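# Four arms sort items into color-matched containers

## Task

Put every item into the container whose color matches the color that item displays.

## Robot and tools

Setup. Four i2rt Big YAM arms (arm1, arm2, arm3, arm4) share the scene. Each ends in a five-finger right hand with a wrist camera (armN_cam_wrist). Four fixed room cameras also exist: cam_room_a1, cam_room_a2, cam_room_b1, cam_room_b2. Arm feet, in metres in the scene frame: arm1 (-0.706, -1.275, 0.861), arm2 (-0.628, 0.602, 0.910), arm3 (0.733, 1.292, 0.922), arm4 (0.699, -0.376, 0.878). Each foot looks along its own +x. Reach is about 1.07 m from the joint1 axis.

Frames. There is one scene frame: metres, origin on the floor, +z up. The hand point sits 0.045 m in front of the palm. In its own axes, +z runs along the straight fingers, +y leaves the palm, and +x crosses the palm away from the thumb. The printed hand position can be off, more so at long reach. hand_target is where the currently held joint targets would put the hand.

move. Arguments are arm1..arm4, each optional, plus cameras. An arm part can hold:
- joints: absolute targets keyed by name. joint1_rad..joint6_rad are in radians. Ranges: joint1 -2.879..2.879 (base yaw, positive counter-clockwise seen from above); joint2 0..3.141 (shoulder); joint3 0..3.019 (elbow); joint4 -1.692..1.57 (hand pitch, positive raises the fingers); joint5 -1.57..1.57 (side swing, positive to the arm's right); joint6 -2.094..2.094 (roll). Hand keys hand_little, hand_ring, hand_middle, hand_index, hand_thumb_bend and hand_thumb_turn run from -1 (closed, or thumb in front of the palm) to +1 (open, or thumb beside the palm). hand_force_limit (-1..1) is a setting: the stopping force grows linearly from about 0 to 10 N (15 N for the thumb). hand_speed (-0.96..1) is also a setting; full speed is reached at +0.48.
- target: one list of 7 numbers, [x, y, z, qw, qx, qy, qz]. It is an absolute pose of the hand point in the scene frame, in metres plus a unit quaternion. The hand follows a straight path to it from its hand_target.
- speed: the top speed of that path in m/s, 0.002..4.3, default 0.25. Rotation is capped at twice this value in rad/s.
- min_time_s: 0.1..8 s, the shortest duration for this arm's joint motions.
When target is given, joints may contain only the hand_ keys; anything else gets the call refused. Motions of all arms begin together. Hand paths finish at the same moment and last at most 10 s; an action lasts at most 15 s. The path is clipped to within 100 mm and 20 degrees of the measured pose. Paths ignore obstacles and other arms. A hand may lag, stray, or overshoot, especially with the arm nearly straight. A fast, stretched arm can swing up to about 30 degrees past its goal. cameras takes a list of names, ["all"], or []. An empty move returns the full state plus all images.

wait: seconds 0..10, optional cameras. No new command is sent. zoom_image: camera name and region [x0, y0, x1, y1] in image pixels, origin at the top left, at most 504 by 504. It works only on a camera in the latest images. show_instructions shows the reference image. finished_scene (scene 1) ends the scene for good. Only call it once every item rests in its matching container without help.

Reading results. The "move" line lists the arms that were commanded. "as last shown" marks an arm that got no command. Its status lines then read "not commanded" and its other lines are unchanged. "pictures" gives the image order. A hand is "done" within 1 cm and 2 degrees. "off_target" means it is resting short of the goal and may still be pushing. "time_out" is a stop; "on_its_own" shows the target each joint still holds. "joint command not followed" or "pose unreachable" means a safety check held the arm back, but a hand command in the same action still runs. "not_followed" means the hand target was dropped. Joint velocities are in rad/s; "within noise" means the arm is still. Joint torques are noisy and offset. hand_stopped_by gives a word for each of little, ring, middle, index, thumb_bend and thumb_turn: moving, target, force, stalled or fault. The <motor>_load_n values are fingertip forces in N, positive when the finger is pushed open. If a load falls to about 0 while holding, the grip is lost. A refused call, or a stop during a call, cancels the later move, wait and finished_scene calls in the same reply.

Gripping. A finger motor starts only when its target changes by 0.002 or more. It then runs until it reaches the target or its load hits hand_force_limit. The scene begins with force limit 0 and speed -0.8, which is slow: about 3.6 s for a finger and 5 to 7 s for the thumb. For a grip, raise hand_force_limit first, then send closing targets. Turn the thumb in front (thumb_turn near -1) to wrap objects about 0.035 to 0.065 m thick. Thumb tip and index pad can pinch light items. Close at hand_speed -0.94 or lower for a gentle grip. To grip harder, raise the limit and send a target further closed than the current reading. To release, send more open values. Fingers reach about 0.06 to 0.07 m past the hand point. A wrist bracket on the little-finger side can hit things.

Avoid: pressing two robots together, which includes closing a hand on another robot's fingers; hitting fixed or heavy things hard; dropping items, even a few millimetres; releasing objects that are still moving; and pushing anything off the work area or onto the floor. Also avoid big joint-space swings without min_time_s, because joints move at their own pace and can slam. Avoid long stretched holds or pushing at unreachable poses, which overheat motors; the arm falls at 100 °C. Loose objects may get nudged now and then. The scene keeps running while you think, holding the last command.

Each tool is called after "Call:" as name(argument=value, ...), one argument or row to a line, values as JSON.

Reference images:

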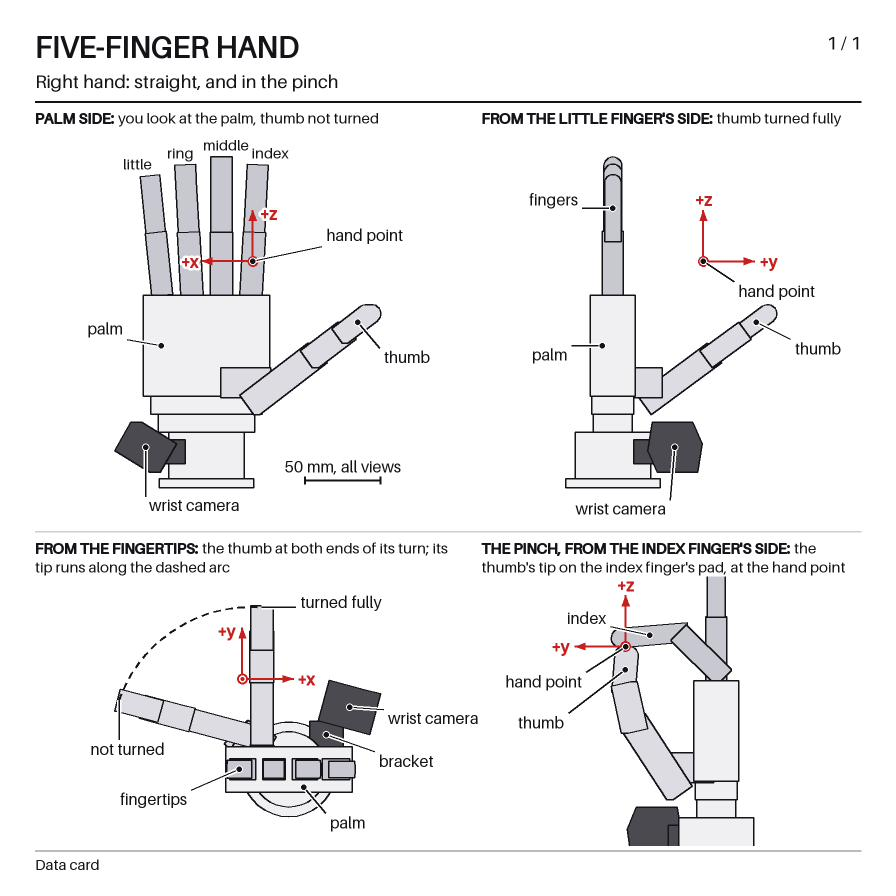

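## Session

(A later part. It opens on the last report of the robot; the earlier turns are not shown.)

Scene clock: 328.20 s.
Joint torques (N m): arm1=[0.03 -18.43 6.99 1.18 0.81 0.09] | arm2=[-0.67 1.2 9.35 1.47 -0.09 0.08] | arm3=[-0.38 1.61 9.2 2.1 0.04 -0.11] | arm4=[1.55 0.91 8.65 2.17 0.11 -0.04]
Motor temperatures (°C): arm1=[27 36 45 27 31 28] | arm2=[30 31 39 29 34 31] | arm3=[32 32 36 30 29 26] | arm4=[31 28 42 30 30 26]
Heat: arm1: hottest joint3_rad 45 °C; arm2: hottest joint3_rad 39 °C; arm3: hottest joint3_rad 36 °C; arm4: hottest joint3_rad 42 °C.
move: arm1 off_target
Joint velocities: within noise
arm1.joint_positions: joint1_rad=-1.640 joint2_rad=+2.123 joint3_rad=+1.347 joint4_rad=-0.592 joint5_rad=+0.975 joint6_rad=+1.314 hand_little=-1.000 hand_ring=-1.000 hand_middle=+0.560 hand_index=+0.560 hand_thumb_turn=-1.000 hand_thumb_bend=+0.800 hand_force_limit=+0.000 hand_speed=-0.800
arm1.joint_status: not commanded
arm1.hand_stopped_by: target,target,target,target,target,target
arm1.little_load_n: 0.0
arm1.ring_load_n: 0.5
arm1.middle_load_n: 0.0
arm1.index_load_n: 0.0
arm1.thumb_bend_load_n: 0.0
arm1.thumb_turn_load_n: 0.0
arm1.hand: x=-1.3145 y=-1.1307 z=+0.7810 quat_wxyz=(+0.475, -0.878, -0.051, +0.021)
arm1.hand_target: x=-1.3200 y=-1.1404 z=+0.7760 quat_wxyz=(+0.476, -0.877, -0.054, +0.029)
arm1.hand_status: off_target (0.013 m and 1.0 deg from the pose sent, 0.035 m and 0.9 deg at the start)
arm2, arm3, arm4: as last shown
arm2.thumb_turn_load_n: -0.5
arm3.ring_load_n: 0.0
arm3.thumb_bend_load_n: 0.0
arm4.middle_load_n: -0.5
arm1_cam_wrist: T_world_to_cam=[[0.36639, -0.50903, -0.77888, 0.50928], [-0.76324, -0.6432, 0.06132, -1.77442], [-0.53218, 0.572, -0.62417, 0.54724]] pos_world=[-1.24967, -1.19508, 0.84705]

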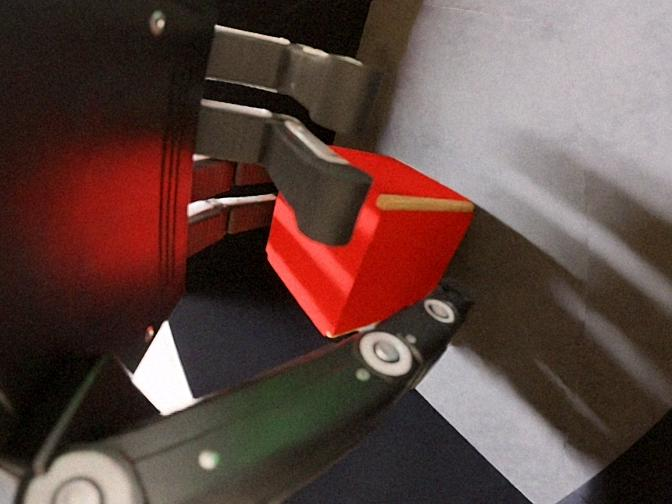

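Call:
move(
  arm1={"target": [-1.3158, -1.1419, 0.765, 0.4763, -0.8772, -0.0537, 0.0291], "speed": 0.05},
  cameras=["arm1_cam_wrist"],
)

Call:
zoom_image(
  camera="arm1_cam_wrist",
  region=[200, 40, 672, 500],
)

Scene clock: 341.37 s.
Joint torques (N m): arm1=[-0.62 -18.49 5.53 1.43 0.81 0.11] | arm2=[-0.5 1.44 9.26 1.55 -0.11 0.09] | arm3=[-0.32 1.55 9.18 2.13 0.03 -0.1] | arm4=[2.26 1.32 9.13 1.81 0.11 0]
Motor temperatures (°C): arm1=[27 36 44 27 31 28] | arm2=[30 31 40 29 34 31] | arm3=[32 31 36 30 29 26] | arm4=[31 28 42 30 30 26]
Heat: arm1: hottest joint3_rad 44 °C; arm2: hottest joint3_rad 40 °C; arm3: hottest joint3_rad 36 °C; arm4: hottest joint3_rad 42 °C.
move: arm1 off_target
Joint velocities: within noise
arm1.joint_positions: joint1_rad=-1.637 joint2_rad=+2.133 joint3_rad=+1.347 joint4_rad=-0.566 joint5_rad=+0.976 joint6_rad=+1.318 hand_little=-1.000 hand_ring=-1.000 hand_middle=+0.560 hand_index=+0.560 hand_thumb_turn=-1.000 hand_thumb_bend=+0.800 hand_force_limit=+0.000 hand_speed=-0.800
arm1.joint_status: not commanded
arm1.hand_stopped_by: target,target,target,target,target,target
arm1.little_load_n: 0.0
arm1.ring_load_n: 0.0
arm1.middle_load_n: 0.0
arm1.index_load_n: 0.0
arm1.thumb_bend_load_n: 0.0
arm1.thumb_turn_load_n: 0.0
arm1.hand: x=-1.3188 y=-1.1318 z=+0.7771 quat_wxyz=(+0.476, -0.878, -0.047, +0.029)
arm1.hand_target: x=-1.3155 y=-1.1418 z=+0.7651 quat_wxyz=(+0.476, -0.877, -0.054, +0.029)
arm1.hand_status: off_target (0.016 m and 0.8 deg from the pose sent, 0.020 m and 1.0 deg at the start)
arm2, arm3, arm4: as last shown
arm2.thumb_turn_load_n: 0.0
arm4.middle_load_n: 0.0
arm4.thumb_bend_load_n: 0.5
arm1_cam_wrist: T_world_to_cam=[[0.3518, -0.50861, -0.78584, 0.49382], [-0.76185, -0.64336, 0.07533, -1.78743], [-0.5439, 0.57219, -0.61382, 0.5199]] pos_world=[-1.2527, -1.19628, 0.84184]

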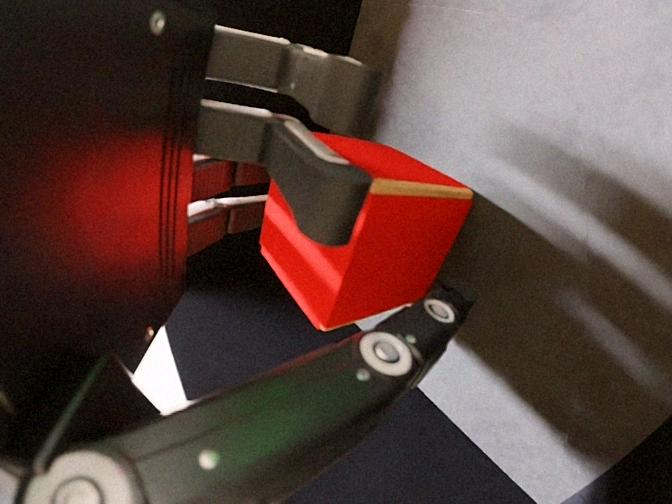

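Scaled by 1.068 from the camera's image (finer frame: 960x720).

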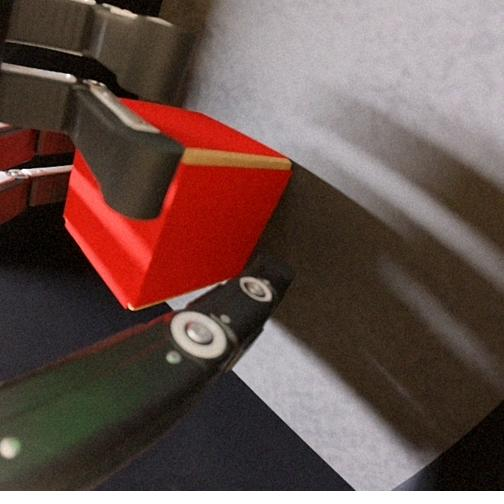

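Call:
move(
  arm1={"target": [-1.3158, -1.1419, 0.83, 0.4763, -0.8772, -0.0537, 0.0291], "speed": 0.1},
)

Call:
move(
  arm1={"target": [-1.3208, -1.1419, 0.83, 0.4763, -0.8772, -0.0537, 0.0291], "speed": 0.1, "joints": {"hand_ring": 0.56, "hand_little": 0.56}},
  cameras=["arm1_cam_wrist"],
)

Scene clock: 348.47 s.
Joint torques (N m): arm1=[-0.44 -20.6 7.39 0.23 0.74 0.12] | arm2=[-0.67 1.44 9.32 1.54 -0.09 0.11] | arm3=[-0.44 1.55 9.2 2.11 0.03 -0.11] | arm4=[1.32 1.67 8.84 1.72 0.14 0.05]
Motor temperatures (°C): arm1=[27 36 44 27 31 28] | arm2=[30 31 40 29 34 31] | arm3=[32 31 36 30 29 26] | arm4=[31 28 42 30 30 26]
Heat: arm1: hottest joint3_rad 44 °C; arm2: hottest joint3_rad 40 °C; arm3: hottest joint3_rad 36 °C; arm4: hottest joint3_rad 42 °C.
move: arm1 off_target
Joint velocities: within noise
arm1.joint_positions: joint1_rad=-1.637 joint2_rad=+2.052 joint3_rad=+1.347 joint4_rad=-0.674 joint5_rad=+0.977 joint6_rad=+1.318 hand_little=-1.000 hand_ring=-1.000 hand_middle=+0.560 hand_index=+0.560 hand_thumb_turn=-1.000 hand_thumb_bend=+0.800 hand_force_limit=+0.000 hand_speed=-0.800
arm1.joint_status: not commanded
arm1.hand_stopped_by: target,target,target,target,target,target
arm1.little_load_n: 0.0
arm1.ring_load_n: 0.0
arm1.middle_load_n: 0.0
arm1.index_load_n: 0.0
arm1.thumb_bend_load_n: 0.0
arm1.thumb_turn_load_n: 0.0
arm1.hand: x=-1.3099 y=-1.1321 z=+0.8180 quat_wxyz=(+0.475, -0.878, -0.053, +0.018)
arm1.hand_target: x=-1.3156 y=-1.1419 z=+0.8299 quat_wxyz=(+0.476, -0.877, -0.054, +0.029)
arm1.hand_status: off_target (0.017 m and 1.3 deg from the pose sent, 0.054 m and 0.8 deg at the start)
arm2, arm3, arm4: as last shown
arm3.thumb_turn_load_n: 0.5
arm4.thumb_bend_load_n: 0.0
pictures: none

Scene clock: 351.77 s.
Joint torques (N m): arm1=[0.15 -20.07 8.83 0.09 0.79 0.09] | arm2=[-0.38 1.49 9.28 1.57 -0.11 0.08] | arm3=[-0.38 1.61 9.22 2.1 0.04 -0.1] | arm4=[1.55 2.02 8.96 2.06 0.19 -0.05]
Motor temperatures (°C): arm1=[27 36 43 27 31 28] | arm2=[30 31 40 29 34 31] | arm3=[32 31 36 30 29 26] | arm4=[31 28 42 30 30 26]
Heat: arm1: hottest joint3_rad 43 °C; arm2: hottest joint3_rad 40 °C; arm3: hottest joint3_rad 36 °C; arm4: hottest joint3_rad 42 °C.
move: arm1 off_target
Joint velocities: within noise
arm1.joint_positions: joint1_rad=-1.637 joint2_rad=+2.052 joint3_rad=+1.347 joint4_rad=-0.681 joint5_rad=+0.977 joint6_rad=+1.318 hand_little=+0.560 hand_ring=+0.560 hand_middle=+0.560 hand_index=+0.560 hand_thumb_turn=-1.000 hand_thumb_bend=+0.800 hand_force_limit=+0.000 hand_speed=-0.800
arm1.joint_status: all done
arm1.hand_stopped_by: target,target,target,target,target,target
arm1.little_load_n: 0.0
arm1.ring_load_n: 0.0
arm1.middle_load_n: 0.0
arm1.index_load_n: 0.0
arm1.thumb_bend_load_n: 0.0
arm1.thumb_turn_load_n: 0.0
arm1.hand: x=-1.3081 y=-1.1321 z=+0.8176 quat_wxyz=(+0.475, -0.878, -0.055, +0.014)
arm1.hand_target: x=-1.3204 y=-1.1420 z=+0.8301 quat_wxyz=(+0.476, -0.877, -0.054, +0.029)
arm1.hand_status: off_target (0.020 m and 1.7 deg from the pose sent, 0.019 m and 1.3 deg at the start)
arm2.joint_positions: joint1_rad=+1.893 joint2_rad=+0.632 joint3_rad=+1.319 joint4_rad=-1.428 joint5_rad=+0.001 joint6_rad=-0.009 hand_little=+1.000 hand_ring=+1.000 hand_middle=+1.000 hand_index=+1.000 hand_thumb_turn=+1.000 hand_thumb_bend=+1.000 hand_force_limit=+0.000 hand_speed=-0.800
arm2.joint_status: not commanded
arm2.hand_stopped_by: target,target,target,target,target,target
arm2.little_load_n: 0.0
arm2.ring_load_n: 0.0
arm2.middle_load_n: 0.0
arm2.index_load_n: 0.0
arm2.thumb_bend_load_n: 0.0
arm2.thumb_turn_load_n: 0.0
arm2.hand: x=-0.8311 y=+0.5391 z=+1.3354 quat_wxyz=(-0.262, +0.590, +0.700, -0.304)
arm2.hand_target: x=-0.8317 y=+0.5369 z=+1.3457 quat_wxyz=(-0.267, +0.588, +0.695, -0.316)
arm2.hand_status: not commanded
arm3.joint_positions: joint1_rad=-1.395 joint2_rad=+0.628 joint3_rad=+1.329 joint4_rad=-1.440 joint5_rad=-0.002 joint6_rad=-1.523 hand_little=+1.000 hand_ring=+1.000 hand_middle=+1.000 hand_index=+1.000 hand_thumb_turn=+1.000 hand_thumb_bend=+1.000 hand_force_limit=+0.000 hand_speed=-0.800
arm3.joint_status: not commanded
arm3.hand_stopped_by: target,target,target,target,target,target
arm3.little_load_n: 0.0
arm3.ring_load_n: 0.0
arm3.middle_load_n: -0.5
arm3.index_load_n: 0.0
arm3.thumb_bend_load_n: 0.0
arm3.thumb_turn_load_n: 0.0
arm3.hand: x=+0.9615 y=+1.3323 z=+1.3695 quat_wxyz=(-0.083, +0.901, +0.164, +0.392)
arm3.hand_target: x=+0.9618 y=+1.3308 z=+1.3787 quat_wxyz=(-0.083, +0.897, +0.161, +0.402)
arm3.hand_status: not commanded
arm4.joint_positions: joint1_rad=+0.937 joint2_rad=+0.623 joint3_rad=+1.360 joint4_rad=-1.385 joint5_rad=-0.002 joint6_rad=-1.336 hand_little=+1.000 hand_ring=+1.000 hand_middle=+1.000 hand_index=+1.000 hand_thumb_turn=+1.000 hand_thumb_bend=+1.000 hand_force_limit=+0.000 hand_speed=-0.800
arm4.joint_status: not commanded
arm4.hand_stopped_by: target,target,target,target,target,target
arm4.little_load_n: 0.0
arm4.ring_load_n: 0.0
arm4.middle_load_n: 0.0
arm4.index_load_n: 0.0
arm4.thumb_bend_load_n: -0.5
arm4.thumb_turn_load_n: 0.0
arm4.hand: x=+0.8722 y=-0.5222 z=+1.3459 quat_wxyz=(+0.055, +0.838, -0.310, +0.445)
arm4.hand_target: x=+0.8733 y=-0.5198 z=+1.3532 quat_wxyz=(+0.054, +0.836, -0.304, +0.453)
arm4.hand_status: not commanded
arm1_cam_wrist: T_world_to_cam=[[0.37841, -0.50891, -0.77318, 0.54583], [-0.76417, -0.64313, 0.04931, -1.76407], [-0.52235, 0.57218, -0.63226, 0.59394]] pos_world=[-1.24435, -1.19658, 0.88455]

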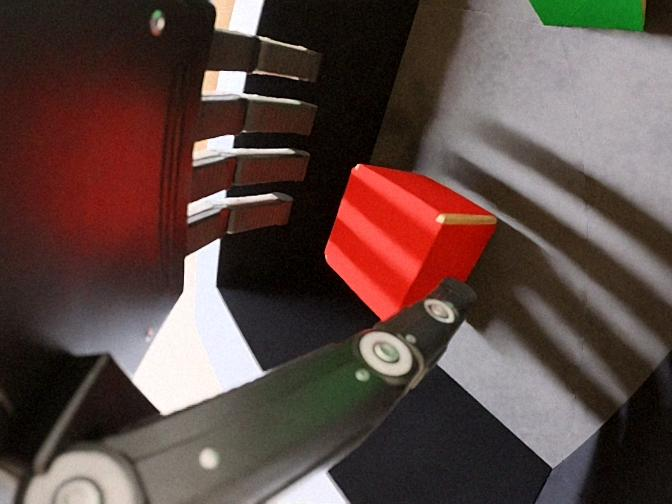

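Call:
move(
  arm1={"target": [-1.3213, -1.142, 0.79, 0.4763, -0.8772, -0.0537, 0.0291], "speed": 0.08},
)

Call:
move(
  arm1={"target": [-1.3213, -1.142, 0.77, 0.4763, -0.8772, -0.0537, 0.0291], "speed": 0.05},
  cameras=["arm1_cam_wrist"],
)

Call:
zoom_image(
  camera="arm1_cam_wrist",
  region=[200, 40, 672, 500],
)

Scene clock: 372.33 s.
Joint torques (N m): arm1=[-0.32 -18.84 7.58 1.22 0.76 0.11] | arm2=[-0.56 1.32 9.31 1.52 -0.1 0.09] | arm3=[-0.38 1.61 9.21 2.11 0.04 -0.11] | arm4=[0.97 1.44 8.98 1.77 0.11 -0.07]
Motor temperatures (°C): arm1=[27 36 43 27 31 28] | arm2=[30 31 40 29 34 31] | arm3=[32 31 36 30 29 26] | arm4=[31 28 43 30 30 26]
Heat: arm1: hottest joint3_rad 43 °C; arm2: hottest joint3_rad 40 °C; arm3: hottest joint3_rad 36 °C; arm4: hottest joint3_rad 43 °C.
move: arm1 off_target
Joint velocities: within noise
arm1.joint_positions: joint1_rad=-1.637 joint2_rad=+2.106 joint3_rad=+1.347 joint4_rad=-0.625 joint5_rad=+0.977 joint6_rad=+1.319 hand_little=+0.560 hand_ring=+0.560 hand_middle=+0.560 hand_index=+0.560 hand_thumb_turn=-1.000 hand_thumb_bend=+0.800 hand_force_limit=+0.000 hand_speed=-0.800
arm1.joint_status: not commanded
arm1.hand_stopped_by: target,target,target,target,target,target
arm1.little_load_n: 0.0
arm1.ring_load_n: 0.0
arm1.middle_load_n: 0.0
arm1.index_load_n: 0.0
arm1.thumb_bend_load_n: 0.0
arm1.thumb_turn_load_n: 0.0
arm1.hand: x=-1.3111 y=-1.1322 z=+0.7894 quat_wxyz=(+0.475, -0.878, -0.054, +0.016)
arm1.hand_target: x=-1.3210 y=-1.1422 z=+0.7902 quat_wxyz=(+0.476, -0.877, -0.054, +0.029)
arm1.hand_status: off_target (0.014 m and 1.5 deg from the pose sent, 0.032 m and 1.7 deg at the start)
arm2, arm3, arm4: as last shown
arm2.thumb_turn_load_n: -0.5
arm3.middle_load_n: 0.0
arm4.thumb_bend_load_n: 0.0
pictures: none

Scene clock: 373.33 s.
Joint torques (N m): arm1=[-0.26 -18.26 7.15 1.2 0.78 0.14] | arm2=[-0.5 1.38 9.31 1.51 -0.09 0.1] | arm3=[-0.38 1.55 9.17 2.11 0.04 -0.11] | arm4=[2.02 1.44 8.79 1.99 0.11 0.02]
Motor temperatures (°C): arm1=[27 36 43 27 31 28] | arm2=[30 31 40 29 34 31] | arm3=[32 31 36 30 29 26] | arm4=[31 28 43 30 30 26]
Heat: arm1: hottest joint3_rad 43 °C; arm2: hottest joint3_rad 40 °C; arm3: hottest joint3_rad 36 °C; arm4: hottest joint3_rad 43 °C.
move: arm1 off_target
Joint velocities: within noise
arm1.joint_positions: joint1_rad=-1.637 joint2_rad=+2.138 joint3_rad=+1.347 joint4_rad=-0.587 joint5_rad=+0.977 joint6_rad=+1.319 hand_little=+0.560 hand_ring=+0.560 hand_middle=+0.560 hand_index=+0.560 hand_thumb_turn=-1.000 hand_thumb_bend=+0.800 hand_force_limit=+0.000 hand_speed=-0.800
arm1.joint_status: not commanded
arm1.hand_stopped_by: target,target,target,target,target,target
arm1.little_load_n: 0.0
arm1.ring_load_n: -0.5
arm1.middle_load_n: 0.0
arm1.index_load_n: 0.0
arm1.thumb_bend_load_n: 0.0
arm1.thumb_turn_load_n: 0.0
arm1.hand: x=-1.3130 y=-1.1321 z=+0.7728 quat_wxyz=(+0.475, -0.878, -0.053, +0.018)
arm1.hand_target: x=-1.3209 y=-1.1422 z=+0.7700 quat_wxyz=(+0.476, -0.877, -0.054, +0.029)
arm1.hand_status: off_target (0.013 m and 1.3 deg from the pose sent, 0.024 m and 1.5 deg at the start)
arm2, arm3, arm4: as last shown
arm2.thumb_turn_load_n: 0.0
arm1_cam_wrist: T_world_to_cam=[[0.3711, -0.50891, -0.77672, 0.50621], [-0.76385, -0.64294, 0.0563, -1.77036], [-0.52804, 0.5724, -0.62732, 0.55199]] pos_world=[-1.24866, -1.19658, 0.83915]

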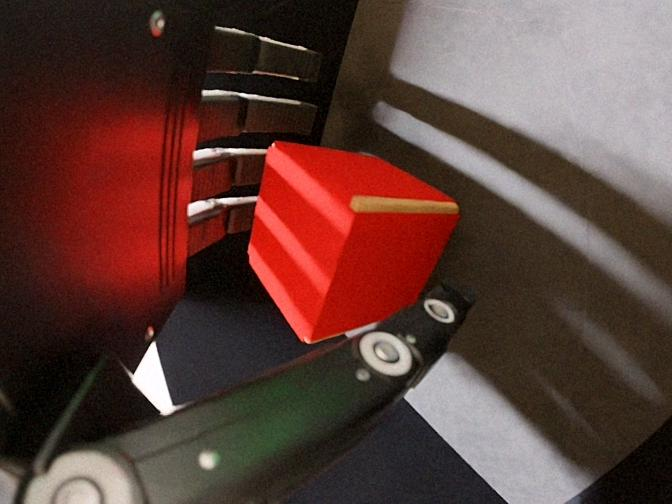

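Scaled by 1.068 from the camera's image (finer frame: 960x720).

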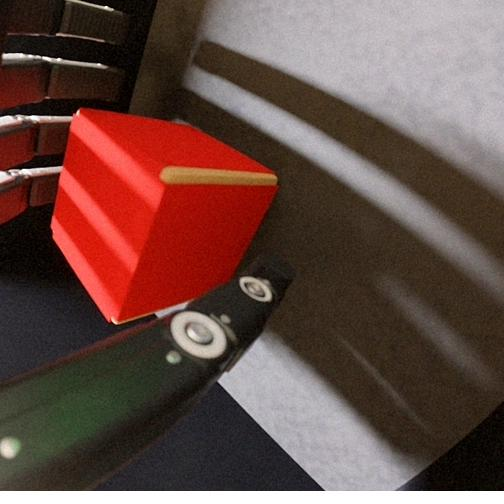

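Call:
move(
  arm1={"joints": {"hand_thumb_bend": 0.5, "hand_speed": -0.88, "hand_force_limit": -0.4}},
  cameras=["arm1_cam_wrist"],
)

Call:
move(
  arm1={"joints": {"hand_index": -0.2, "hand_middle": -0.2, "hand_ring": 0.2, "hand_little": 0.2, "hand_speed": -0.9, "hand_force_limit": -0.3}},
  cameras=["arm1_cam_wrist"],
)

Scene clock: 386.03 s.
Joint torques (N m): arm1=[-0.21 -19.08 7.19 1.17 0.77 0.11] | arm2=[-0.62 1.32 9.31 1.52 -0.09 0.08] | arm3=[-0.32 1.61 9.2 2.1 0.04 -0.11] | arm4=[1.96 1.03 8.88 1.85 0.07 0.04]
Motor temperatures (°C): arm1=[27 36 42 27 31 28] | arm2=[29 31 40 29 34 31] | arm3=[32 31 36 30 29 26] | arm4=[31 28 43 30 29 26]
Heat: arm1: hottest joint3_rad 42 °C; arm2: hottest joint3_rad 40 °C; arm3: hottest joint3_rad 36 °C; arm4: hottest joint3_rad 43 °C.
move: arm1 done
Joint velocities: within noise
arm1.joint_positions: joint1_rad=-1.637 joint2_rad=+2.138 joint3_rad=+1.347 joint4_rad=-0.587 joint5_rad=+0.977 joint6_rad=+1.319 hand_little=+0.560 hand_ring=+0.560 hand_middle=+0.560 hand_index=+0.560 hand_thumb_turn=-1.000 hand_thumb_bend=+0.500 hand_force_limit=-0.400 hand_speed=-0.880
arm1.joint_status: all done
arm1.hand_stopped_by: target,target,target,target,target,target
arm1.little_load_n: 0.0
arm1.ring_load_n: 0.0
arm1.middle_load_n: 0.0
arm1.index_load_n: 0.0
arm1.thumb_bend_load_n: 0.0
arm1.thumb_turn_load_n: 0.0
arm1.hand: x=-1.3130 y=-1.1321 z=+0.7728 quat_wxyz=(+0.475, -0.878, -0.053, +0.018)
arm1.hand_target: x=-1.3209 y=-1.1422 z=+0.7700 quat_wxyz=(+0.476, -0.877, -0.054, +0.029)
arm1.hand_status: not commanded
arm2, arm3, arm4: as last shown
arm2.ring_load_n: 0.5
arm4.middle_load_n: 0.5
arm1_cam_wrist: T_world_to_cam=[[0.3711, -0.50891, -0.77672, 0.50621], [-0.76385, -0.64294, 0.0563, -1.77036], [-0.52804, 0.5724, -0.62732, 0.55199]] pos_world=[-1.24866, -1.19658, 0.83915]

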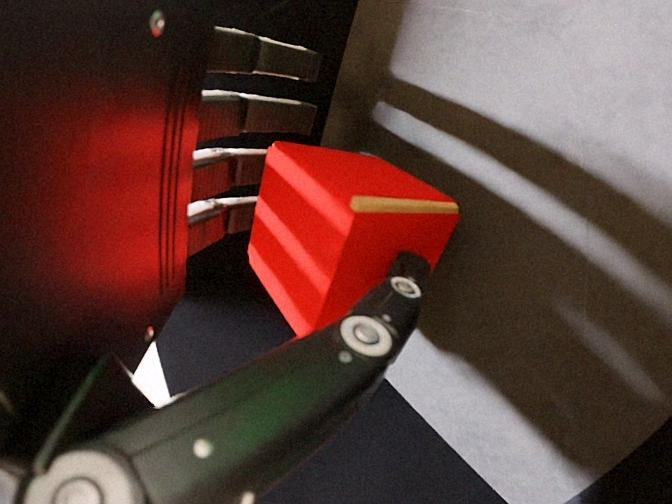

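Scene clock: 388.93 s.
Joint torques (N m): arm1=[0.21 -18.26 7.05 1.26 0.69 0.11] | arm2=[-0.56 1.44 9.31 1.48 -0.11 0.11] | arm3=[-0.38 1.49 9.18 2.13 0.03 -0.1] | arm4=[1.49 1.49 8.79 1.78 0.09 -0.06]
Motor temperatures (°C): arm1=[27 36 42 27 31 28] | arm2=[29 31 40 29 34 31] | arm3=[32 31 36 30 29 26] | arm4=[31 28 43 30 29 26]
Heat: arm1: hottest joint3_rad 42 °C; arm2: hottest joint3_rad 40 °C; arm3: hottest joint3_rad 36 °C; arm4: hottest joint3_rad 43 °C.
move: arm1 off_target
Joint velocities: within noise
arm1.joint_positions: joint1_rad=-1.637 joint2_rad=+2.138 joint3_rad=+1.347 joint4_rad=-0.586 joint5_rad=+0.979 joint6_rad=+1.320 hand_little=+0.200 hand_ring=+0.264 hand_middle=+0.282 hand_index=+0.282 hand_thumb_turn=-1.000 hand_thumb_bend=+0.502 hand_force_limit=-0.300 hand_speed=-0.900
arm1.joint_status: hand_ring off_target (ended at +0.264, target +0.200); hand_middle off_target (ended at +0.282, target -0.200); hand_index off_target (ended at +0.282, target -0.200); the others done
arm1.hand_stopped_by: target,force,force,force,target,target
arm1.little_load_n: 0.0
arm1.ring_load_n: 4.5
arm1.middle_load_n: 1.5
arm1.index_load_n: 3.5
arm1.thumb_bend_load_n: 13.0
arm1.thumb_turn_load_n: 1.0
arm1.hand: x=-1.3132 y=-1.1316 z=+0.7732 quat_wxyz=(+0.476, -0.877, -0.052, +0.019)
arm1.hand_target: x=-1.3209 y=-1.1422 z=+0.7700 quat_wxyz=(+0.476, -0.877, -0.054, +0.029)
arm1.hand_status: not commanded
arm2, arm3, arm4: as last shown
arm2.ring_load_n: 0.0
arm2.thumb_turn_load_n: -0.5
arm4.middle_load_n: 0.0
arm1_cam_wrist: T_world_to_cam=[[0.36923, -0.50733, -0.77864, 0.50759], [-0.76444, -0.64226, 0.05598, -1.76997], [-0.52849, 0.57456, -0.62497, 0.55192]] pos_world=[-1.24877, -1.19638, 0.83925]

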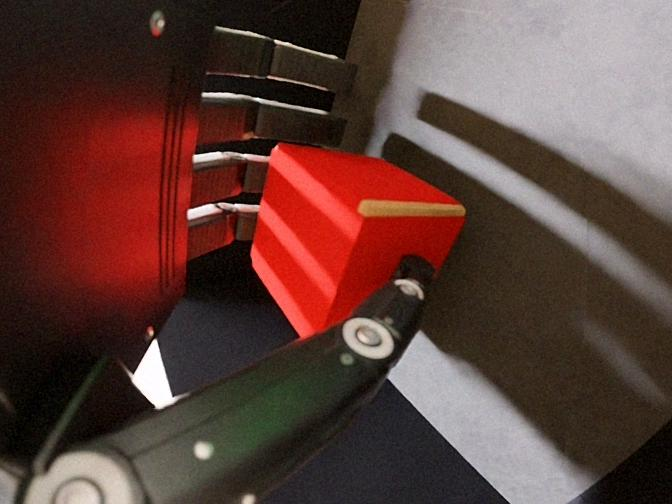

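Call:
move(
  arm1={"target": [-1.3213, -1.142, 0.86, 0.4763, -0.8772, -0.0537, 0.0291], "speed": 0.08},
  cameras=["arm1_cam_wrist"],
)

Scene clock: 392.53 s.
Joint torques (N m): arm1=[-0.15 -21.6 10.14 0.24 0.75 0.05] | arm2=[-0.73 1.32 9.31 1.57 -0.11 0.1] | arm3=[-0.44 1.61 9.21 2.13 0.04 -0.1] | arm4=[1.44 1.2 8.79 2 0.1 0.05]
Motor temperatures (°C): arm1=[27 36 42 27 31 28] | arm2=[29 31 40 29 34 31] | arm3=[32 31 36 30 29 26] | arm4=[31 28 43 30 29 26]
Heat: arm1: hottest joint3_rad 42 °C; arm2: hottest joint3_rad 40 °C; arm3: hottest joint3_rad 36 °C; arm4: hottest joint3_rad 43 °C.
move: arm1 off_target
Joint velocities: within noise
arm1.joint_positions: joint1_rad=-1.637 joint2_rad=+2.028 joint3_rad=+1.347 joint4_rad=-0.745 joint5_rad=+0.977 joint6_rad=+1.323 hand_little=+0.200 hand_ring=+0.264 hand_middle=+0.282 hand_index=+0.282 hand_thumb_turn=-1.000 hand_thumb_bend=+0.502 hand_force_limit=-0.300 hand_speed=-0.900
arm1.joint_status: not commanded
arm1.hand_stopped_by: target,force,force,force,target,target
arm1.little_load_n: 0.0
arm1.ring_load_n: 4.5
arm1.middle_load_n: 1.5
arm1.index_load_n: 3.5
arm1.thumb_bend_load_n: 13.5
arm1.thumb_turn_load_n: 1.5
arm1.hand: x=-1.2977 y=-1.1326 z=+0.8285 quat_wxyz=(+0.473, -0.879, -0.062, -0.002)
arm1.hand_target: x=-1.3200 y=-1.1422 z=+0.8600 quat_wxyz=(+0.476, -0.877, -0.054, +0.029)
arm1.hand_status: off_target (0.040 m and 3.7 deg from the pose sent, 0.088 m and 1.2 deg at the start)
arm2, arm3, arm4: as last shown
arm2.thumb_turn_load_n: 0.0
arm1_cam_wrist: T_world_to_cam=[[0.40436, -0.51078, -0.75868, 0.56959], [-0.76708, -0.64115, 0.02281, -1.73654], [-0.49808, 0.57274, -0.65107, 0.6543]] pos_world=[-1.23649, -1.19718, 0.89775]

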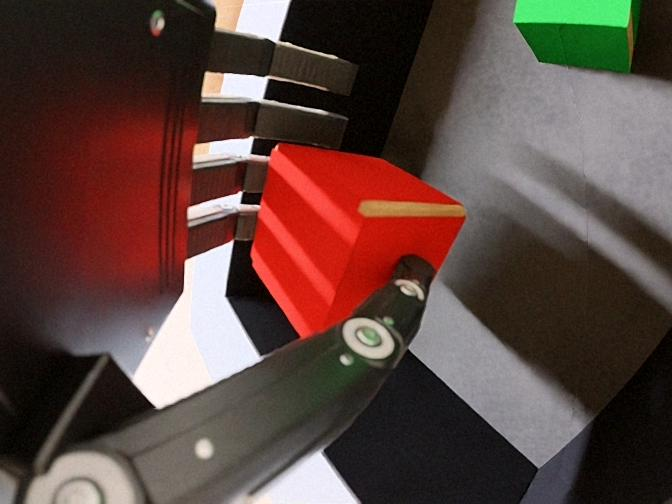

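Call:
move(
  arm1={"target": [-1.31, -1.142, 0.98, 0.4763, -0.8772, -0.0537, 0.0291], "speed": 0.12},
)

Call:
move(
  arm1={"joints": {"joint1_rad": -1.6, "joint2_rad": 0.7, "joint3_rad": 1.33, "joint4_rad": -1.2, "joint5_rad": 0.0, "joint6_rad": 0.0}, "min_time_s": 5},
  cameras=["arm1_cam_wrist", "cam_room_b1"],
)

Scene clock: 433.37 s.
Joint torques (N m): arm1=[-0.56 -19.49 12.75 0.23 0.79 0.05] | arm2=[-0.5 1.38 9.33 1.54 -0.11 0.09] | arm3=[-0.38 1.55 9.18 2.1 0.04 -0.11] | arm4=[2.14 0.91 8.99 1.92 0.11 0.01]
Motor temperatures (°C): arm1=[27 39 43 26 31 28] | arm2=[29 31 40 29 33 31] | arm3=[32 31 36 30 29 26] | arm4=[31 28 43 30 29 26]
Heat: arm1: hottest joint3_rad 43 °C; arm2: hottest joint3_rad 40 °C; arm3: hottest joint3_rad 36 °C; arm4: hottest joint3_rad 43 °C.
move: arm1 off_target
Joint velocities: within noise
arm1.joint_positions: joint1_rad=-1.637 joint2_rad=+1.847 joint3_rad=+1.417 joint4_rad=-1.002 joint5_rad=+0.976 joint6_rad=+1.323 hand_little=+0.200 hand_ring=+0.264 hand_middle=+0.282 hand_index=+0.282 hand_thumb_turn=-1.000 hand_thumb_bend=+0.502 hand_force_limit=-0.300 hand_speed=-0.900
arm1.joint_status: not commanded
arm1.hand_stopped_by: target,force,force,force,target,target
arm1.little_load_n: 0.0
arm1.ring_load_n: 4.0
arm1.middle_load_n: 1.5
arm1.index_load_n: 3.5
arm1.thumb_bend_load_n: 13.5
arm1.thumb_turn_load_n: 1.5
arm1.hand: x=-1.2874 y=-1.1333 z=+0.9452 quat_wxyz=(+0.473, -0.879, -0.064, -0.004)
arm1.hand_target: x=-1.3082 y=-1.1422 z=+0.9804 quat_wxyz=(+0.476, -0.877, -0.054, +0.030)
arm1.hand_status: off_target (0.042 m and 4.0 deg from the pose sent, 0.152 m and 3.7 deg at the start)
arm2, arm3, arm4: as last shown
pictures: none

Scene clock: 439.07 s.
Joint torques (N m): arm1=[-0.15 0.62 8.64 1.77 0.07 -0.07] | arm2=[-0.56 1.26 9.29 1.5 -0.09 0.09] | arm3=[-0.44 1.55 9.18 2.09 0.04 -0.11] | arm4=[1.96 1.2 8.96 2 0.09 -0.02]
Motor temperatures (°C): arm1=[27 39 44 26 31 28] | arm2=[29 31 40 29 33 30] | arm3=[32 31 36 30 29 26] | arm4=[31 28 43 30 29 26]
Heat: arm1: hottest joint3_rad 44 °C; arm2: hottest joint3_rad 40 °C; arm3: hottest joint3_rad 36 °C; arm4: hottest joint3_rad 43 °C.
move: arm1 done
Joint velocities: within noise
arm1.joint_positions: joint1_rad=-1.617 joint2_rad=+0.701 joint3_rad=+1.334 joint4_rad=-1.194 joint5_rad=+0.002 joint6_rad=+0.008 hand_little=+0.200 hand_ring=+0.264 hand_middle=+0.282 hand_index=+0.282 hand_thumb_turn=-1.000 hand_thumb_bend=+0.502 hand_force_limit=-0.300 hand_speed=-0.900
arm1.joint_status: all done
arm1.hand_stopped_by: target,force,force,force,target,target
arm1.little_load_n: 0.0
arm1.ring_load_n: 4.0
arm1.middle_load_n: 1.5
arm1.index_load_n: 3.5
arm1.thumb_bend_load_n: 13.5
arm1.thumb_turn_load_n: 1.5
arm1.hand: x=-0.9860 y=-1.3036 z=+1.3200 quat_wxyz=(+0.343, -0.624, -0.614, +0.340)
arm1.hand_target: x=-0.9839 y=-1.3083 z=+1.3169 quat_wxyz=(+0.338, -0.618, -0.623, +0.339)
arm1.hand_status: not commanded
arm2, arm3, arm4: as last shown
arm2.thumb_turn_load_n: -0.5
arm1_cam_wrist: T_world_to_cam=[[0.53762, 0.28807, -0.79245, 1.94655], [0.54309, -0.83722, 0.0641, -0.63654], [-0.64499, -0.46483, -0.60656, -0.32873]] pos_world=[-0.91284, -1.24648, 1.38395]

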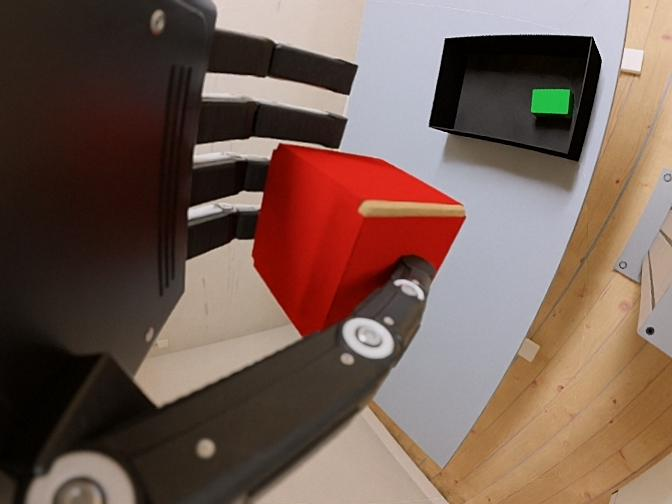

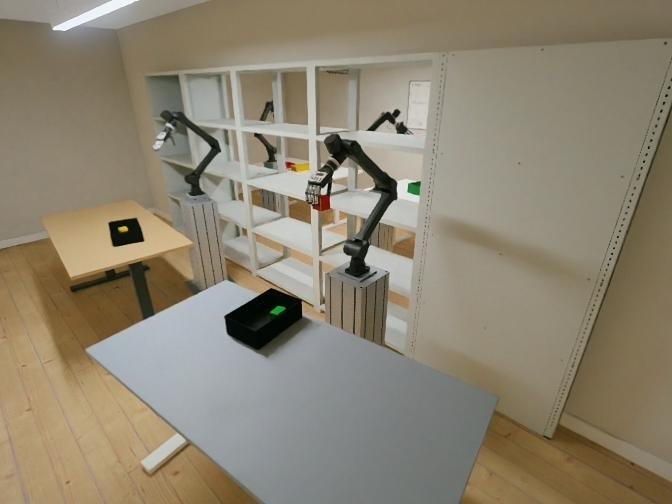

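Call:
move(
  arm1={"joints": {"joint1_rad": 1.95}, "min_time_s": 7},
  arm4={"joints": {"joint1_rad": -1.05}, "min_time_s": 4},
  cameras=["arm1_cam_wrist", "arm4_cam_wrist", "cam_room_b1", "cam_room_a1"],
)

Scene clock: 450.63 s.
Joint torques (N m): arm1=[-0.62 0.15 8.47 1.77 0.11 -0.05] | arm2=[-0.56 1.2 9.28 1.47 -0.1 0.09] | arm3=[-0.44 1.55 9.2 2.11 0.04 -0.1] | arm4=[-0.62 1.85 9.21 2 0.08 0.05]
Motor temperatures (°C): arm1=[27 37 44 26 30 27] | arm2=[29 31 40 29 33 30] | arm3=[32 31 36 30 29 26] | arm4=[31 28 43 30 29 26]
Heat: arm1: hottest joint3_rad 44 °C; arm2: hottest joint3_rad 40 °C; arm3: hottest joint3_rad 36 °C; arm4: hottest joint3_rad 43 °C.
move: arm1 done; arm4 done
Joint velocities: within noise
arm1.joint_positions: joint1_rad=+1.939 joint2_rad=+0.701 joint3_rad=+1.334 joint4_rad=-1.194 joint5_rad=+0.000 joint6_rad=+0.007 hand_little=+0.200 hand_ring=+0.264 hand_middle=+0.282 hand_index=+0.282 hand_thumb_turn=-1.000 hand_thumb_bend=+0.502 hand_force_limit=-0.300 hand_speed=-0.900
arm1.joint_status: all done
arm1.hand_stopped_by: target,force,force,force,target,target
arm1.little_load_n: 0.0
arm1.ring_load_n: 4.0
arm1.middle_load_n: 1.5
arm1.index_load_n: 3.5
arm1.thumb_bend_load_n: 13.0
arm1.thumb_turn_load_n: 1.5
arm1.hand: x=-0.4615 y=-1.1375 z=+1.3208 quat_wxyz=(-0.406, +0.729, -0.485, +0.264)
arm1.hand_target: x=-0.4642 y=-1.1358 z=+1.3176 quat_wxyz=(-0.403, +0.735, -0.479, +0.261)
arm1.hand_status: not commanded
arm2.joint_positions: joint1_rad=+1.893 joint2_rad=+0.632 joint3_rad=+1.319 joint4_rad=-1.428 joint5_rad=+0.001 joint6_rad=-0.009 hand_little=+1.000 hand_ring=+1.000 hand_middle=+1.000 hand_index=+1.000 hand_thumb_turn=+1.000 hand_thumb_bend=+1.000 hand_force_limit=+0.000 hand_speed=-0.800
arm2.joint_status: not commanded
arm2.hand_stopped_by: target,target,target,target,target,target
arm2.little_load_n: 0.0
arm2.ring_load_n: 0.0
arm2.middle_load_n: 0.0
arm2.index_load_n: 0.0
arm2.thumb_bend_load_n: 0.0
arm2.thumb_turn_load_n: 0.0
arm2.hand: x=-0.8311 y=+0.5391 z=+1.3354 quat_wxyz=(-0.262, +0.590, +0.700, -0.304)
arm2.hand_target: x=-0.8317 y=+0.5369 z=+1.3457 quat_wxyz=(-0.267, +0.588, +0.695, -0.316)
arm2.hand_status: not commanded
arm3.joint_positions: joint1_rad=-1.395 joint2_rad=+0.628 joint3_rad=+1.329 joint4_rad=-1.440 joint5_rad=-0.002 joint6_rad=-1.523 hand_little=+1.000 hand_ring=+1.000 hand_middle=+1.000 hand_index=+1.000 hand_thumb_turn=+1.000 hand_thumb_bend=+1.000 hand_force_limit=+0.000 hand_speed=-0.800
arm3.joint_status: not commanded
arm3.hand_stopped_by: target,target,target,target,target,target
arm3.little_load_n: 0.0
arm3.ring_load_n: 0.0
arm3.middle_load_n: 0.0
arm3.index_load_n: 0.0
arm3.thumb_bend_load_n: 0.0
arm3.thumb_turn_load_n: 0.0
arm3.hand: x=+0.9615 y=+1.3323 z=+1.3695 quat_wxyz=(-0.083, +0.901, +0.164, +0.392)
arm3.hand_target: x=+0.9618 y=+1.3308 z=+1.3787 quat_wxyz=(-0.083, +0.897, +0.161, +0.402)
arm3.hand_status: not commanded
arm4.joint_positions: joint1_rad=-1.039 joint2_rad=+0.623 joint3_rad=+1.360 joint4_rad=-1.385 joint5_rad=+0.000 joint6_rad=-1.336 hand_little=+1.000 hand_ring=+1.000 hand_middle=+1.000 hand_index=+1.000 hand_thumb_turn=+1.000 hand_thumb_bend=+1.000 hand_force_limit=+0.000 hand_speed=-0.800
arm4.joint_status: all done
arm4.hand_stopped_by: target,target,target,target,target,target
arm4.little_load_n: 0.0
arm4.ring_load_n: 0.0
arm4.middle_load_n: -0.5
arm4.index_load_n: 0.0
arm4.thumb_bend_load_n: 0.0
arm4.thumb_turn_load_n: 0.0
arm4.hand: x=+0.4908 y=-0.4757 z=+1.3441 quat_wxyz=(+0.398, +0.200, -0.873, +0.202)
arm4.hand_target: x=+0.4901 y=-0.4728 z=+1.3513 quat_wxyz=(+0.406, +0.194, -0.870, +0.203)
arm4.hand_status: not commanded
pictures: arm1_cam_wrist, arm4_cam_wrist, cam_room_a1, cam_room_b1
arm1_cam_wrist: T_world_to_cam=[[-0.37493, -0.47673, -0.79508, 0.32966], [-0.83574, 0.54499, 0.06733, 0.14927], [0.40121, 0.68973, -0.60275, 1.87837]] pos_world=[-0.50526, -1.21975, 1.38425]
arm4_cam_wrist: T_world_to_cam=[[-0.60816, 0.793, 0.03596, 0.61933], [0.73602, 0.58027, -0.34865, 0.37974], [-0.29735, -0.18557, -0.93656, 1.43645]] pos_world=[0.52428, -0.44492, 1.45546]

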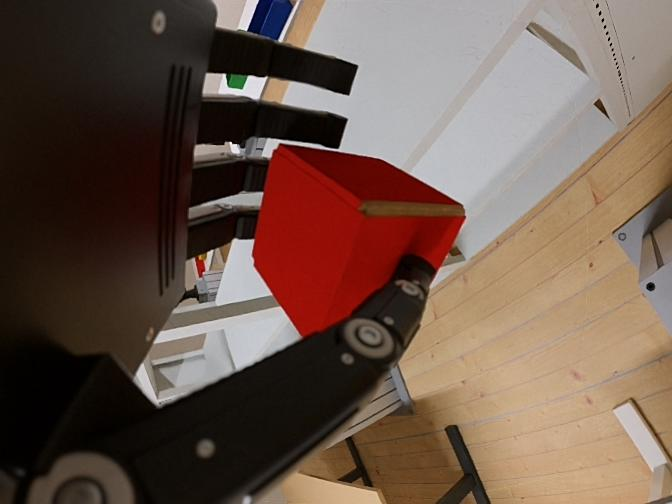

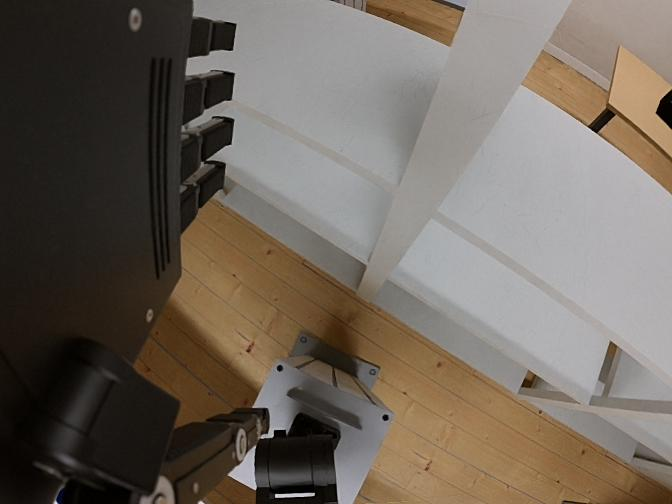

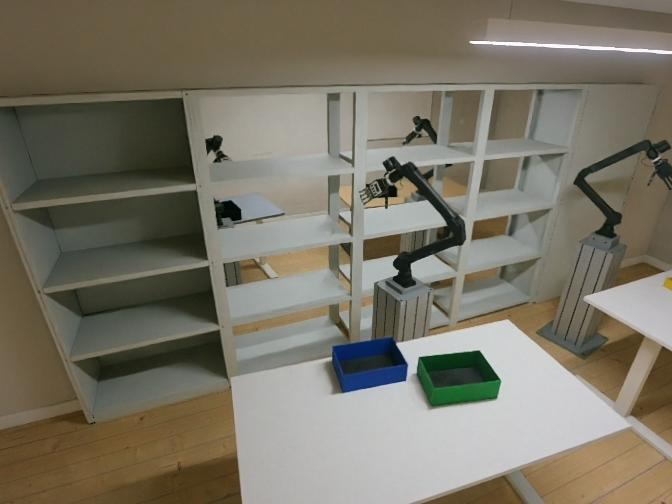

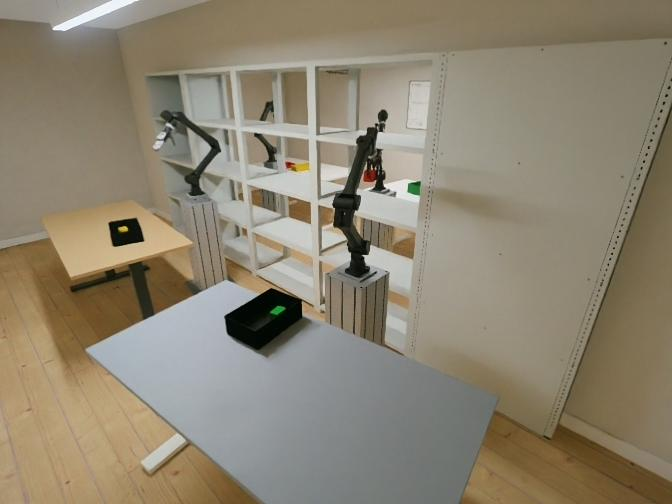

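Call:
zoom_image(
  camera="arm1_cam_wrist",
  region=[130, 0, 672, 420],
)

Call:
zoom_image(
  camera="arm4_cam_wrist",
  region=[170, 0, 672, 504],
)

Region (130, 0, 672, 420) is 542x420 pixels. A region can be at most 504 by 504 pixels.

Scaled by 1.000.

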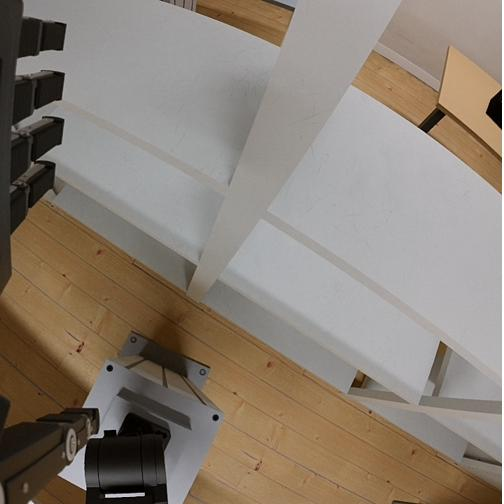

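Call:
zoom_image(
  camera="cam_room_a1",
  region=[180, 80, 380, 280],
)

Call:
zoom_image(
  camera="cam_room_b1",
  region=[300, 50, 460, 300],
)

Call:
zoom_image(
  camera="arm1_cam_wrist",
  region=[180, 0, 672, 420],
)

Scaled by 2.520 from the camera's image (finer frame: 960x720).

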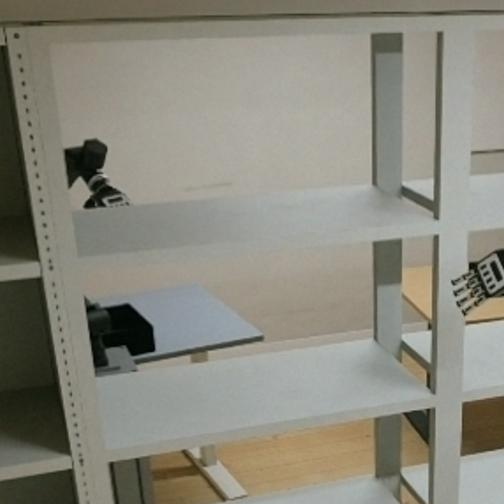

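Scaled by 2.016 from the camera's image (finer frame: 960x720).

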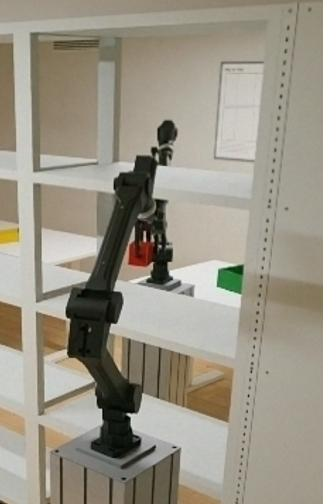

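Scaled by 1.024 from the camera's image (finer frame: 960x720).

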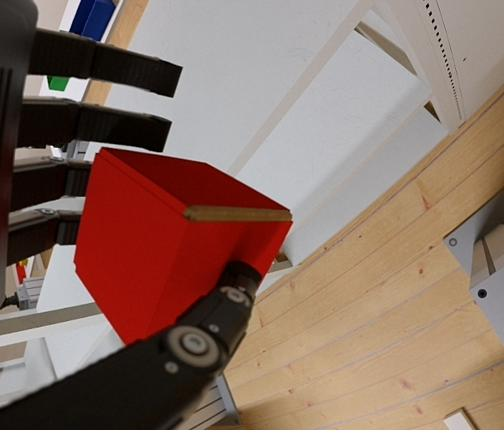

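Call:
move(
  arm1={"target": [-0.33, -1.03, 1.14, 0.4173, -0.7686, 0.4261, -0.2314], "speed": 0.15},
)

Call:
move(
  arm1={"target": [-0.0108, -0.8216, 1.10, 0.4173, -0.7686, 0.4261, -0.2314], "speed": 0.15},
  cameras=["arm1_cam_wrist", "arm4_cam_wrist", "cam_room_b1", "cam_room_a1"],
)

Call:
zoom_image(
  camera="cam_room_a1",
  region=[200, 120, 380, 280],
)

Scene clock: 487.43 s.
Joint torques (N m): arm1=[0.03 -6.83 10.76 2.93 -0.04 -0.03] | arm2=[-0.79 1.44 9.28 1.47 -0.08 0.07] | arm3=[-0.44 1.61 9.17 2.1 0.05 -0.11] | arm4=[-0.09 0.67 8.73 1.83 0.12 -0.01]
Motor temperatures (°C): arm1=[27 35 45 27 30 27] | arm2=[29 31 40 29 33 30] | arm3=[32 31 37 30 29 26] | arm4=[31 28 43 30 29 26]
Heat: arm1: hottest joint3_rad 45 °C; arm2: hottest joint3_rad 40 °C; arm3: hottest joint3_rad 37 °C; arm4: hottest joint3_rad 43 °C.
move: arm1 off_target
Joint velocities: within noise
arm1.joint_positions: joint1_rad=+2.010 joint2_rad=+1.008 joint3_rad=+0.973 joint4_rad=-0.571 joint5_rad=-0.052 joint6_rad=-0.030 hand_little=+0.200 hand_ring=+0.264 hand_middle=+0.282 hand_index=+0.282 hand_thumb_turn=-1.000 hand_thumb_bend=+0.502 hand_force_limit=-0.300 hand_speed=-0.900
arm1.joint_status: not commanded
arm1.hand_stopped_by: target,force,force,force,target,target
arm1.little_load_n: 0.0
arm1.ring_load_n: 4.0
arm1.middle_load_n: 1.5
arm1.index_load_n: 3.5
arm1.thumb_bend_load_n: 13.5
arm1.thumb_turn_load_n: 1.5
arm1.hand: x=-0.3298 y=-1.0382 z=+1.1334 quat_wxyz=(-0.405, +0.769, -0.440, +0.227)
arm1.hand_target: x=-0.3302 y=-1.0301 z=+1.1401 quat_wxyz=(-0.417, +0.769, -0.426, +0.231)
arm1.hand_status: off_target (0.011 m and 2.1 deg from the pose sent, 0.248 m and 9.1 deg at the start)
arm2, arm3, arm4: as last shown
arm4.middle_load_n: 0.0
pictures: none

Scene clock: 490.77 s.
Joint torques (N m): arm1=[-0.21 -23.12 16.55 1.48 0.15 0.09] | arm2=[-0.5 1.38 9.26 1.5 -0.1 0.09] | arm3=[-0.44 1.67 9.2 2.11 0.04 -0.11] | arm4=[-0.15 1.55 8.99 1.95 0.06 0.04]
Motor temperatures (°C): arm1=[27 35 46 27 30 27] | arm2=[29 31 40 29 33 30] | arm3=[32 31 37 30 29 26] | arm4=[31 28 43 30 29 26]
Heat: arm1: hottest joint3_rad 46 °C; arm2: hottest joint3_rad 40 °C; arm3: hottest joint3_rad 37 °C; arm4: hottest joint3_rad 43 °C.
move: arm1 off_target
Joint velocities: within noise
arm1.joint_positions: joint1_rad=+2.056 joint2_rad=+2.036 joint3_rad=+1.956 joint4_rad=-0.561 joint5_rad=-0.017 joint6_rad=-0.022 hand_little=+0.200 hand_ring=+0.264 hand_middle=+0.282 hand_index=+0.282 hand_thumb_turn=-1.000 hand_thumb_bend=+0.502 hand_force_limit=-0.300 hand_speed=-0.900
arm1.joint_status: not commanded
arm1.hand_stopped_by: target,force,force,force,target,target
arm1.little_load_n: 0.0
arm1.ring_load_n: 4.0
arm1.middle_load_n: 1.5
arm1.index_load_n: 4.0
arm1.thumb_bend_load_n: 13.5
arm1.thumb_turn_load_n: 1.0
arm1.hand: x=-0.0187 y=-0.8426 z=+1.0616 quat_wxyz=(-0.391, +0.780, -0.436, +0.222)
arm1.hand_target: x=-0.0134 y=-0.8233 z=+1.1000 quat_wxyz=(-0.418, +0.768, -0.426, +0.231)
arm1.hand_status: off_target (0.044 m and 3.7 deg from the pose sent, 0.387 m and 2.1 deg at the start)
arm2, arm3, arm4: as last shown
arm2.middle_load_n: -0.5
arm2.thumb_turn_load_n: -0.5
arm3.thumb_turn_load_n: -0.5
pictures: arm1_cam_wrist, arm4_cam_wrist, cam_room_a1, cam_room_b1
arm1_cam_wrist: T_world_to_cam=[[-0.34751, -0.56706, -0.74678, 0.30327], [-0.9016, 0.42087, 0.09997, 0.23556], [0.2576, 0.70803, -0.65752, 1.412]] pos_world=[-0.04597, -0.92691, 1.13134]
arm4_cam_wrist: T_world_to_cam=[[-0.60816, 0.793, 0.03596, 0.61933], [0.73602, 0.58027, -0.34865, 0.37974], [-0.29735, -0.18557, -0.93656, 1.43645]] pos_world=[0.52428, -0.44492, 1.45546]

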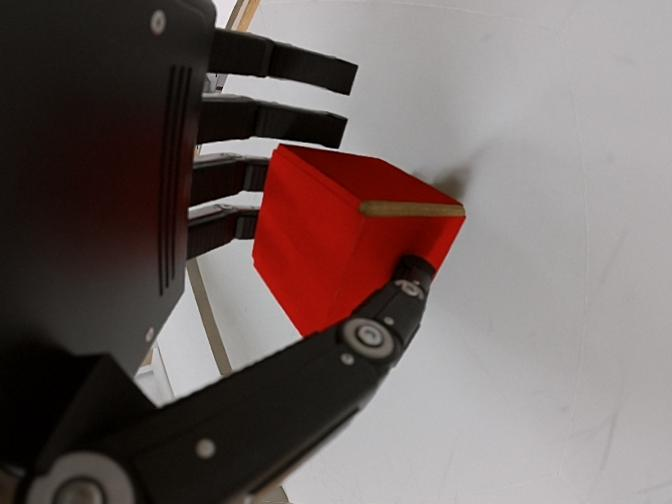

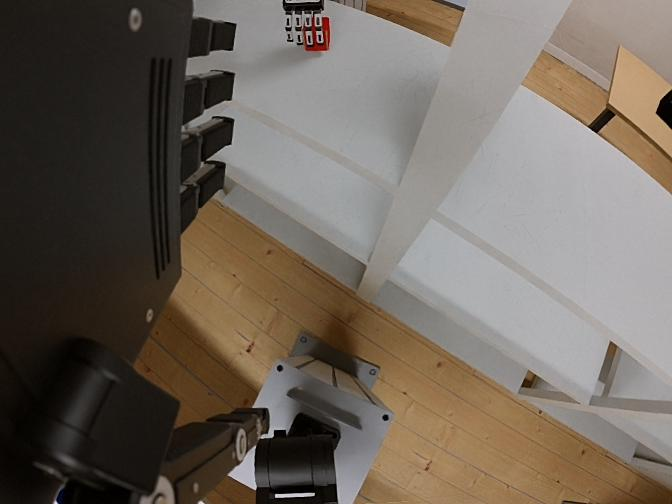

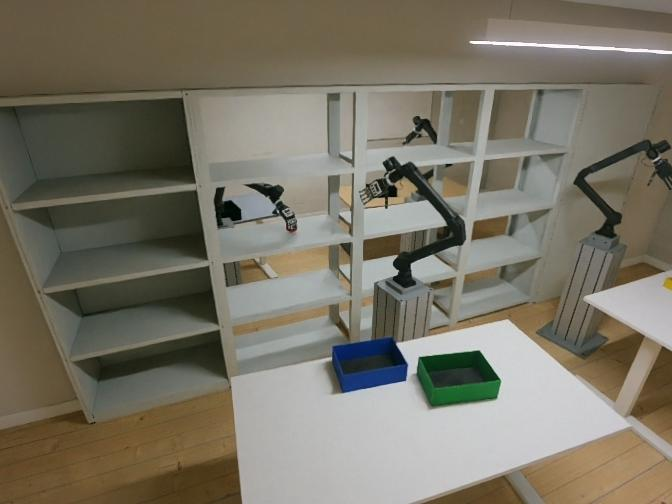

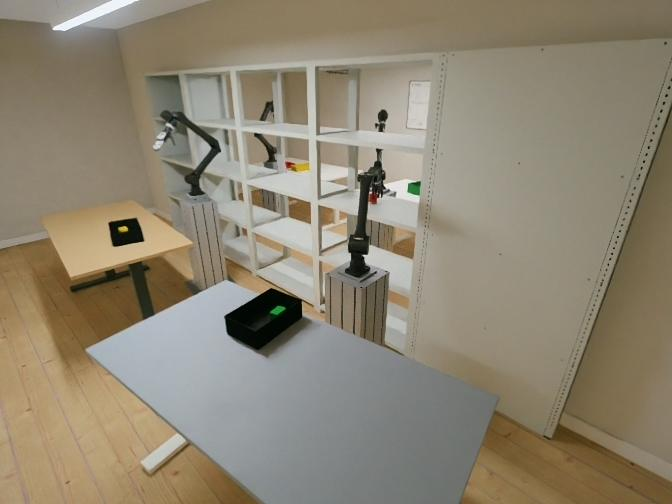

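Scaled by 2.800 from the camera's image (finer frame: 960x720).

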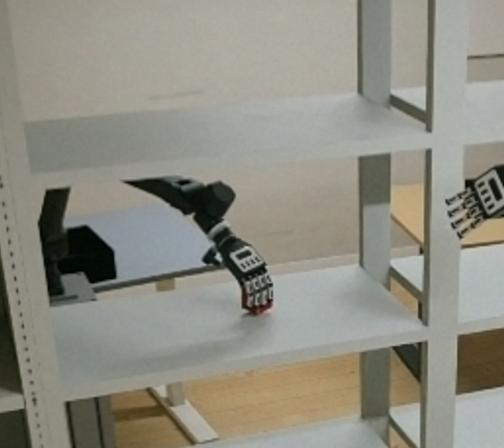

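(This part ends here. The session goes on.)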